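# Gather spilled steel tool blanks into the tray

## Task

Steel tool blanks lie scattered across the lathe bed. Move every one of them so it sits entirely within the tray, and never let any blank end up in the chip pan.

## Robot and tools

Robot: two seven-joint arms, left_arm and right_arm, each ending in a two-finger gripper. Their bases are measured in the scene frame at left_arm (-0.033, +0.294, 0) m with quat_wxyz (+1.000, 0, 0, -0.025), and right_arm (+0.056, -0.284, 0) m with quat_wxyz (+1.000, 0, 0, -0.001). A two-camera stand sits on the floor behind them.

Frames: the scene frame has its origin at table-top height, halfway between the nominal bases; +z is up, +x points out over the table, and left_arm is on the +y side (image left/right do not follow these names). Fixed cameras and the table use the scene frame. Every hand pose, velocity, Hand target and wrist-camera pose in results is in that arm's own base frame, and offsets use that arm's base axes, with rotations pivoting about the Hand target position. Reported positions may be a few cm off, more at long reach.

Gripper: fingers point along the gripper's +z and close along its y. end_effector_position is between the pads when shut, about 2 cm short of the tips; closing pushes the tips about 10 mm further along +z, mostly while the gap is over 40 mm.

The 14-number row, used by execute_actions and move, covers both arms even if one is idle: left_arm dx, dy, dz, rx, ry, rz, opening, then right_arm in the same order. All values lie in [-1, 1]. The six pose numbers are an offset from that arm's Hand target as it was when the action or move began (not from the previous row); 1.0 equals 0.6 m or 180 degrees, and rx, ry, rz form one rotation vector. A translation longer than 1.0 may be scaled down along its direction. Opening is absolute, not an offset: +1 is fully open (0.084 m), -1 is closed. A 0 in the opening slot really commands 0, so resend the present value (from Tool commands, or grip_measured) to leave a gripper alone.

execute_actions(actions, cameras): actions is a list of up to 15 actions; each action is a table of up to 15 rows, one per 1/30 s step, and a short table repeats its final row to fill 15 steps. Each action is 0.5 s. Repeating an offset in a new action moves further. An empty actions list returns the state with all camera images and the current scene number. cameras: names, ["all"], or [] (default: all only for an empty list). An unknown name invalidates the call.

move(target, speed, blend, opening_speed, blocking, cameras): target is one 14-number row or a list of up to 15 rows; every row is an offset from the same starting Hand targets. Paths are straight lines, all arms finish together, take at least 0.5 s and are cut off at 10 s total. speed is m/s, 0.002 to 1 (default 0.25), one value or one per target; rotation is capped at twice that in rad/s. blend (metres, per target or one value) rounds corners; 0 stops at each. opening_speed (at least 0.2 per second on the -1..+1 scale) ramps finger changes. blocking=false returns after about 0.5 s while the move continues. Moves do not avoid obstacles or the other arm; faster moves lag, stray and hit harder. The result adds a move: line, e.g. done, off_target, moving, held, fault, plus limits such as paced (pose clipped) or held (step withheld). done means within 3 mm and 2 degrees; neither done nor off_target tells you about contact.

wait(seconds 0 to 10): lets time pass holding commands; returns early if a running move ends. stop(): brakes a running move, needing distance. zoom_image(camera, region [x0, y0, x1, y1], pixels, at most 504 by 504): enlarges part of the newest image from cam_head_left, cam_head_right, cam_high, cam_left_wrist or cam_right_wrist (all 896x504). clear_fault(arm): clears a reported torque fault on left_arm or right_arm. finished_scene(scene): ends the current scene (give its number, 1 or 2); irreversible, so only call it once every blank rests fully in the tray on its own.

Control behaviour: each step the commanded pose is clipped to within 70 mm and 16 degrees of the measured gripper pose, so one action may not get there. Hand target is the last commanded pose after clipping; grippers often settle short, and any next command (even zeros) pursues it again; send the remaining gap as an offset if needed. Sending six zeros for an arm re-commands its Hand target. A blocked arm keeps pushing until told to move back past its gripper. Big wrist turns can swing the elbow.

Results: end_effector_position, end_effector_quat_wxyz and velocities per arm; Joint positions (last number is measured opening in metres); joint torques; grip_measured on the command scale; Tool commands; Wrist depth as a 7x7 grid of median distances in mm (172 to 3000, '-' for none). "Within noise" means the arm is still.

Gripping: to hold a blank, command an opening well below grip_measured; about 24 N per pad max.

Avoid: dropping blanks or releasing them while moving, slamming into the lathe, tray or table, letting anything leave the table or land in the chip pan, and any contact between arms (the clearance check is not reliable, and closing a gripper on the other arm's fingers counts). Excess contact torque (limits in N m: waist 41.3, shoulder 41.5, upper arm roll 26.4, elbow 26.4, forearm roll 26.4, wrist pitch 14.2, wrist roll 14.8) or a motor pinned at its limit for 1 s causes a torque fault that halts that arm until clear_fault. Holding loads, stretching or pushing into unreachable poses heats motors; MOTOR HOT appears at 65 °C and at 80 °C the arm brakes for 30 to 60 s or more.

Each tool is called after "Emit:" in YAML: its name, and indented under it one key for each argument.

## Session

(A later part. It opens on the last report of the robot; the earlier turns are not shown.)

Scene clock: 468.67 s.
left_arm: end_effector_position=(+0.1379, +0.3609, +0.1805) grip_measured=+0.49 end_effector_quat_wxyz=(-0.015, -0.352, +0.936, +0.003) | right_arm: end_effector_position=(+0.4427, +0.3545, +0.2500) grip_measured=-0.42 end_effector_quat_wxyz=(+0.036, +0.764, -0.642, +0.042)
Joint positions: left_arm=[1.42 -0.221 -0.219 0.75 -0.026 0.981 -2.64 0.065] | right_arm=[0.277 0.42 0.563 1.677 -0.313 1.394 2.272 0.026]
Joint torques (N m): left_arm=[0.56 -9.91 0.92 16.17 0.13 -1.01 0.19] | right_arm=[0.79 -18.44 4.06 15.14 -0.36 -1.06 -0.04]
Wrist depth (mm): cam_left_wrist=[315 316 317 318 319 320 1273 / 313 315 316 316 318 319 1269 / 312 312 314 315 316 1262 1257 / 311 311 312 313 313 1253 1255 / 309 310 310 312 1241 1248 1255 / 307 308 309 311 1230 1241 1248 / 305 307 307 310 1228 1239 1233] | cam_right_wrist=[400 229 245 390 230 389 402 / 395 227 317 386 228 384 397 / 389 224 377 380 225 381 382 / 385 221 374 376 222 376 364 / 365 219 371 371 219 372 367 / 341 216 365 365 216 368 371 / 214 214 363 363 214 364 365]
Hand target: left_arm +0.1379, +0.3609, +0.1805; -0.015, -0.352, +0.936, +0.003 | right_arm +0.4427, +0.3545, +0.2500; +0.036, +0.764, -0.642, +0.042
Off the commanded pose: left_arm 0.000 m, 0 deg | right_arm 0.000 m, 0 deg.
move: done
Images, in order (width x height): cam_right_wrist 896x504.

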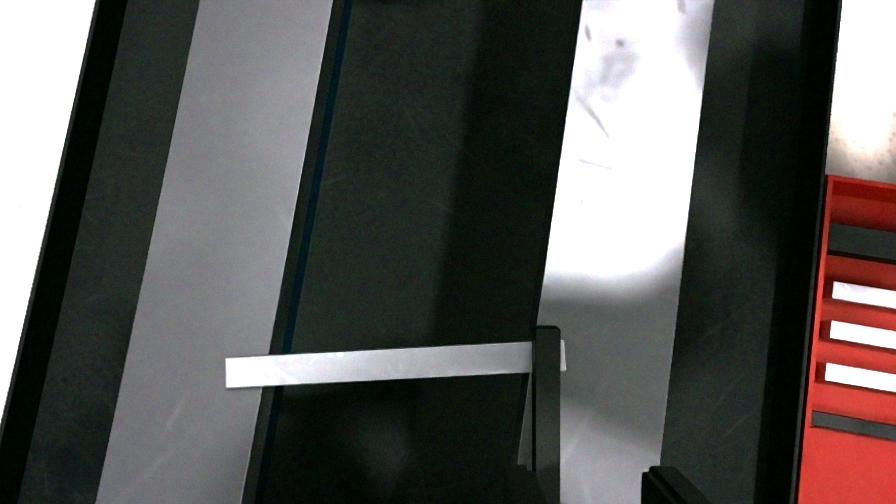

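Emit:
move:
  target:
    - [0,0,0,0,0,0,0.5, 0.0043,0.0007,-0.05,0,0,0,-0.4]
    - [0,0,0,0,0,0,0.5, 0.0043,0.0007,-0.0992,0,0,0,-0.4]
    - [0,0,0,0,0,0,0.5, 0.0043,0.0007,-0.0992,0,0,0,-0.95]
    - [0,0,0,0,0,0,0.5, 0.0043,0.0007,-0.06,0,0,0,-0.95]
    - [0,0,0,0,0,0,0.5, 0.0043,0.0007,0.03,0,0,0,-0.95]
  speed: [0.12,0.06,0.1,0.06,0.2]
  blend: [0.005,0,0,0.01,0]
  opening_speed: 0.8
  cameras: ["cam_right_wrist"]

Scene clock: 478.83 s.
left_arm: end_effector_position=(+0.1379, +0.3609, +0.1805) grip_measured=+0.49 end_effector_quat_wxyz=(-0.015, -0.352, +0.936, +0.003) | right_arm: end_effector_position=(+0.4452, +0.3549, +0.2680) grip_measured=-0.83 end_effector_quat_wxyz=(+0.036, +0.764, -0.642, +0.042)
Joint positions: left_arm=[1.42 -0.221 -0.219 0.75 -0.026 0.981 -2.64 0.065] | right_arm=[0.286 0.427 0.563 1.738 -0.314 1.447 2.263 0.008]
Joint torques (N m): left_arm=[0.69 -9.69 1.43 15.97 -0.04 -1.12 0.25] | right_arm=[0.76 -18.91 3.98 15.16 -0.47 -1.03 -0.34]
Wrist depth (mm): cam_left_wrist=[315 316 317 319 320 320 1276 / 314 314 316 316 317 318 1262 / 312 312 314 314 316 1257 1264 / 310 311 312 313 314 1250 1257 / 309 310 311 312 1244 1235 1253 / 307 308 309 310 1237 1246 1239 / 305 307 307 309 1230 1230 1230] | cam_right_wrist=[419 393 249 408 249 408 420 / 413 245 248 404 247 403 417 / 408 241 331 399 243 399 400 / 403 239 392 394 240 395 382 / 397 236 326 390 238 390 391 / 385 233 383 226 234 385 387 / 379 231 379 - 232 381 384]
Hand target: left_arm +0.1379, +0.3609, +0.1805; -0.015, -0.352, +0.936, +0.003 | right_arm +0.4452, +0.3549, +0.2680; +0.036, +0.764, -0.642, +0.042
Off the commanded pose: left_arm 0.000 m, 0 deg | right_arm 0.000 m, 0 deg.
move: done
Images, in order (width x height): cam_right_wrist 896x504.

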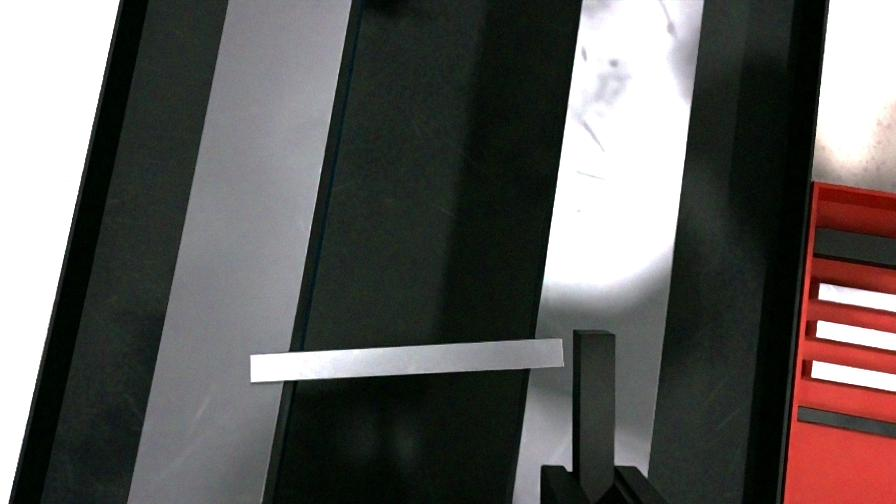

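Emit:
move:
  target:
    - [0,0,0,0,0,0,0.5, -0.08,0,0.035,0.004,0.005,0.07,-0.95]
    - [0,0,0,0,0,0,0.5, -0.3965,-0.0073,-0.1967,0.0243,0.02935,0.45034,-0.95]
    - [0,0,0,0,0,0,0.5, -0.3965,-0.0073,-0.3917,0.0243,0.02935,0.45034,-0.95]
    - [0,0,0,0,0,0,0.5, -0.3965,-0.0073,-0.3917,0.0243,0.02935,0.45034,-0.66]
  speed: [0.2,0.32,0.12,0.1]
  blend: [0.03,0.01,0,0]
  opening_speed: 1.2
  cameras: ["cam_right_wrist"]

Scene clock: 492.37 s.
left_arm: end_effector_position=(+0.1379, +0.3609, +0.1805) grip_measured=+0.49 end_effector_quat_wxyz=(-0.015, -0.352, +0.936, +0.003) | right_arm: end_effector_position=(+0.2073, +0.3505, +0.0330) grip_measured=-0.68 end_effector_quat_wxyz=(+0.000, +1.000, +0.009, +0.001)
Joint positions: left_arm=[1.42 -0.221 -0.219 0.75 -0.026 0.981 -2.64 0.065] | right_arm=[0.307 0.216 0.702 0.669 -0.284 0.52 1.227 0.014]
Joint torques (N m): left_arm=[0.69 -9.98 1.36 16.12 0.46 -1.3 0.43] | right_arm=[0.93 -11.03 2.4 11.19 -0.04 -1.32 0.12]
Wrist depth (mm): cam_left_wrist=[314 316 317 319 319 320 1276 / 313 314 315 316 317 319 1278 / 312 313 314 315 315 1262 1264 / 310 311 312 313 314 1244 1257 / 309 310 311 311 1237 1250 1253 / 307 308 310 310 1233 1237 1246 / 305 306 307 309 1230 1239 1244] | cam_right_wrist=[- - - - - - - / - - - - - - - / - - - - - - - / - - - - - - - / - - - - - - - / - - - - - - - / - - - - - - -]
Hand target: left_arm +0.1379, +0.3609, +0.1805; -0.015, -0.352, +0.936, +0.003 | right_arm +0.2073, +0.3505, +0.0330; +0.000, +1.000, +0.009, +0.000
Off the commanded pose: left_arm 0.000 m, 0 deg | right_arm 0.000 m, 0 deg.
move: done
Images, in order (width x height): cam_right_wrist 896x504.

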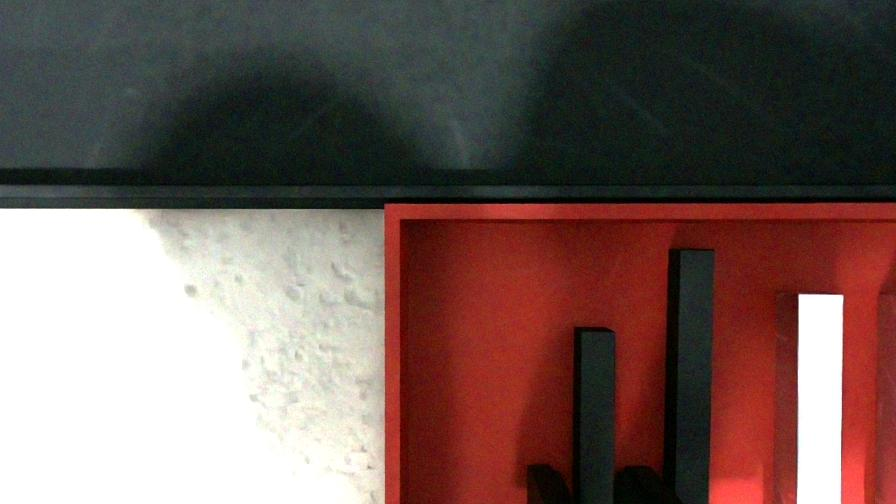

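Emit:
move:
  target:
    - [0,0,0,0,0,0,0.5, 0.01,0,0.34,0,0,0,-0.66]
    - [0,0,0,0,0,0,0.5, 0.4862,-0.0355,0.37,0,0,0.063,-0.66]
    - [0,0,0,0,0,0,0.5, 0.4862,-0.0355,0.2867,0,0,0.063,-0.66]
    - [0,0,0,0,0,0,0.5, 0.4862,-0.0355,0.2867,0,0,0.063,-0.3]
  speed: [0.25,0.35,0.2,0.2]
  blend: [0.04,0.02,0,0]
  opening_speed: 1.5
  cameras: ["cam_right_wrist"]

Scene clock: 499.43 s.
left_arm: end_effector_position=(+0.1379, +0.3609, +0.1805) grip_measured=+0.49 end_effector_quat_wxyz=(-0.015, -0.352, +0.936, +0.003) | right_arm: end_effector_position=(+0.4991, +0.3292, +0.2050) grip_measured=-0.32 end_effector_quat_wxyz=(+0.000, +0.994, +0.108, +0.001)
Joint positions: left_arm=[1.42 -0.221 -0.219 0.75 -0.026 0.981 -2.64 0.065] | right_arm=[0.169 0.503 0.541 1.655 -0.268 1.225 0.529 0.03]
Joint torques (N m): left_arm=[0.66 -10.06 1.09 16.07 0.28 -1.09 0.34] | right_arm=[0.72 -19.74 4.75 14.71 -0.22 -1.39 0.22]
Wrist depth (mm): cam_left_wrist=[315 316 317 318 319 320 1271 / 313 314 315 316 317 319 1264 / 312 313 314 314 316 1266 1262 / 310 311 312 313 314 1269 1262 / 309 310 311 312 1239 1237 1248 / 307 308 309 311 1237 1239 1244 / 306 307 308 309 1217 1235 1237] | cam_right_wrist=[320 320 321 320 320 320 321 / - - 321 321 321 321 321 / - - - - - 321 321 / 278 - - - - - - / 289 322 322 323 - - - / 298 322 323 323 323 323 323 / 270 323 324 323 323 324 324]
Hand target: left_arm +0.1379, +0.3609, +0.1805; -0.015, -0.352, +0.936, +0.003 | right_arm +0.4991, +0.3292, +0.2050; +0.000, +0.994, +0.108, +0.001
Off the commanded pose: left_arm 0.000 m, 0 deg | right_arm 0.000 m, 0 deg.
move: done
Images, in order (width x height): cam_right_wrist 896x504.

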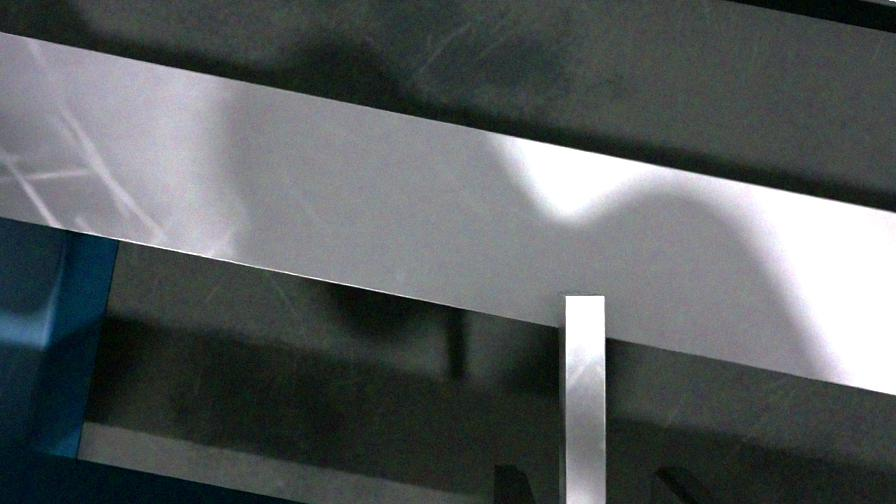

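Emit:
move:
  target:
    - [0,0,0,0,0,0,0.5, 0,0,-0.0267,0,0,0,-0.3]
    - [0,0,0,0,0,0,0.5, 0,0,-0.0267,0,0,0,-0.95]
    - [0,0,0,0,0,0,0.5, 0,0,0.1333,0,0,0,-0.95]
    - [0,0,0,0,0,0,0.5, -0.4827,0.073,-0.0917,0,0,-0.063,-0.95]
    - [0,0,0,0,0,0,0.5, -0.4827,0.073,-0.2838,0,0,-0.063,-0.95]
  speed: [0.08,0.1,0.2,0.32,0.13]
  blend: [0,0,0.02,0.01,0]
  opening_speed: 1.2
  cameras: ["cam_right_wrist"]

Scene clock: 509.30 s.
left_arm: end_effector_position=(+0.1379, +0.3609, +0.1805) grip_measured=+0.49 end_effector_quat_wxyz=(-0.015, -0.352, +0.936, +0.003) | right_arm: end_effector_position=(+0.2094, +0.3730, +0.0347) grip_measured=-0.78 end_effector_quat_wxyz=(+0.000, +1.000, +0.009, +0.001)
Joint positions: left_arm=[1.42 -0.221 -0.219 0.75 -0.026 0.981 -2.64 0.065] | right_arm=[0.352 0.274 0.685 0.747 -0.332 0.558 1.284 0.01]
Joint torques (N m): left_arm=[0.53 -9.67 1.16 16.33 0.44 -0.97 0.4] | right_arm=[0.8 -12.01 2.82 11.77 -0.26 -1.45 0.04]
Wrist depth (mm): cam_left_wrist=[315 316 317 318 319 320 1283 / 314 314 315 316 317 318 1269 / 312 313 314 314 316 1255 1257 / 311 311 312 314 314 1255 1260 / 309 310 311 312 1246 1239 1255 / 307 308 309 311 1224 1241 1241 / 305 307 308 309 1228 1241 1237] | cam_right_wrist=[- - - - - - - / - - - - - - - / - - - - - - - / - - - - - - - / - - - - - - - / - - - - - - - / - - - - - - -]
Hand target: left_arm +0.1379, +0.3609, +0.1805; -0.015, -0.352, +0.936, +0.003 | right_arm +0.2094, +0.3730, +0.0347; +0.000, +1.000, +0.009, +0.000
Off the commanded pose: left_arm 0.000 m, 0 deg | right_arm 0.000 m, 0 deg.
move: done
Images, in order (width x height): cam_right_wrist 896x504.

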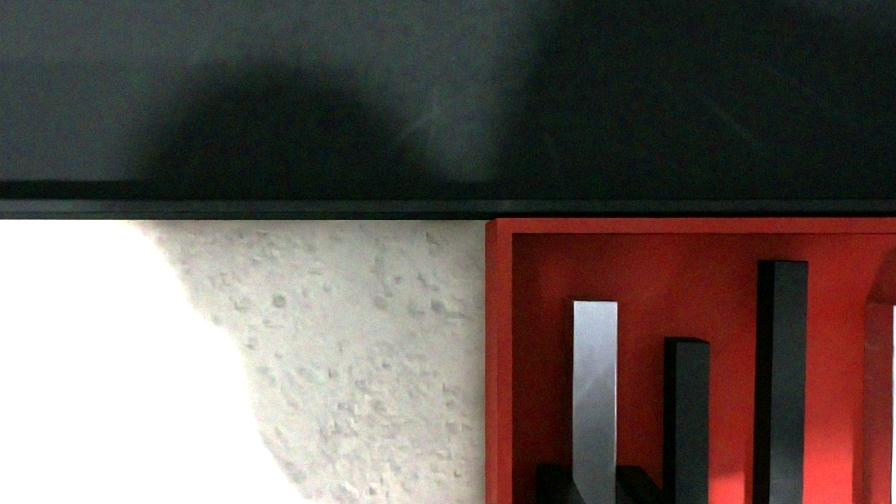

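Emit:
move:
  target:
    - [0,0,0,0,0,0,0.5, 0,0,0,0,0,0,-0.95]
    - [0,0,0,0,0,0,0.5, 0,0,0,0,0,0,-0.67]
    - [0,0,0,0,0,0,0.5, 0,0,0.15,0,0,0,-0.67]
    - [0,0,0,0,0,0,0.5, -0.05,-0.08,0.3,0,0,0,-0.67]
  speed: [0.1,0.1,0.2,0.3]
  blend: [0,0,0.03,0]
  opening_speed: 1.2
  cameras: ["cam_high","cam_right_wrist"]

Scene clock: 516.63 s.
left_arm: end_effector_position=(+0.1379, +0.3609, +0.1805) grip_measured=+0.49 end_effector_quat_wxyz=(-0.015, -0.352, +0.936, +0.003) | right_arm: end_effector_position=(+0.1794, +0.3250, +0.2147) grip_measured=-0.69 end_effector_quat_wxyz=(+0.000, +1.000, +0.009, +0.000)
Joint positions: left_arm=[1.42 -0.221 -0.219 0.75 -0.026 0.981 -2.64 0.065] | right_arm=[0.325 -0.417 0.672 0.76 0.284 1.111 0.806 0.014]
Joint torques (N m): left_arm=[0.95 -9.78 1.07 16.21 0.19 -1.26 0.14] | right_arm=[0.86 -5.69 -5.57 14.49 0.38 -1.3 -0.41]
Wrist depth (mm): cam_left_wrist=[315 316 317 319 319 320 1269 / 313 314 315 317 318 319 1269 / 311 313 313 314 315 1260 1260 / 311 311 312 313 314 1260 1250 / 309 310 310 312 1239 1257 1260 / 308 308 309 311 1239 1244 1241 / 305 307 307 309 1233 1244 1241] | cam_right_wrist=[330 329 330 330 330 331 332 / 330 330 331 331 331 331 332 / 342 343 331 331 331 332 332 / 342 343 343 334 334 324 345 / 343 343 344 333 335 325 345 / 343 343 344 335 335 325 346 / 344 344 344 335 335 336 346]
Hand target: left_arm +0.1379, +0.3609, +0.1805; -0.015, -0.352, +0.936, +0.003 | right_arm +0.1794, +0.3250, +0.2147; +0.000, +1.000, +0.009, +0.000
Off the commanded pose: left_arm 0.000 m, 0 deg | right_arm 0.000 m, 0 deg.
move: done
Images, in order (width x height): cam_high 896x504, cam_right_wrist 896x504.

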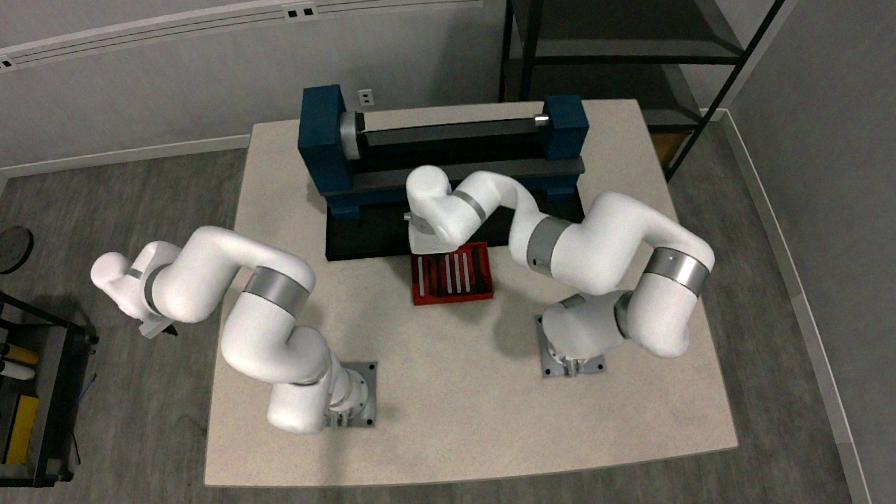

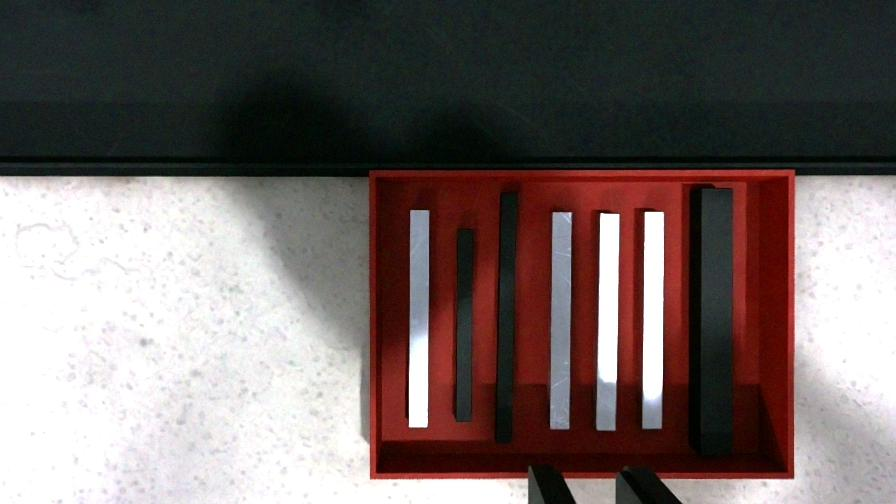

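Emit:
finished_scene:
  scene: 1

The scene is finished: the task was done.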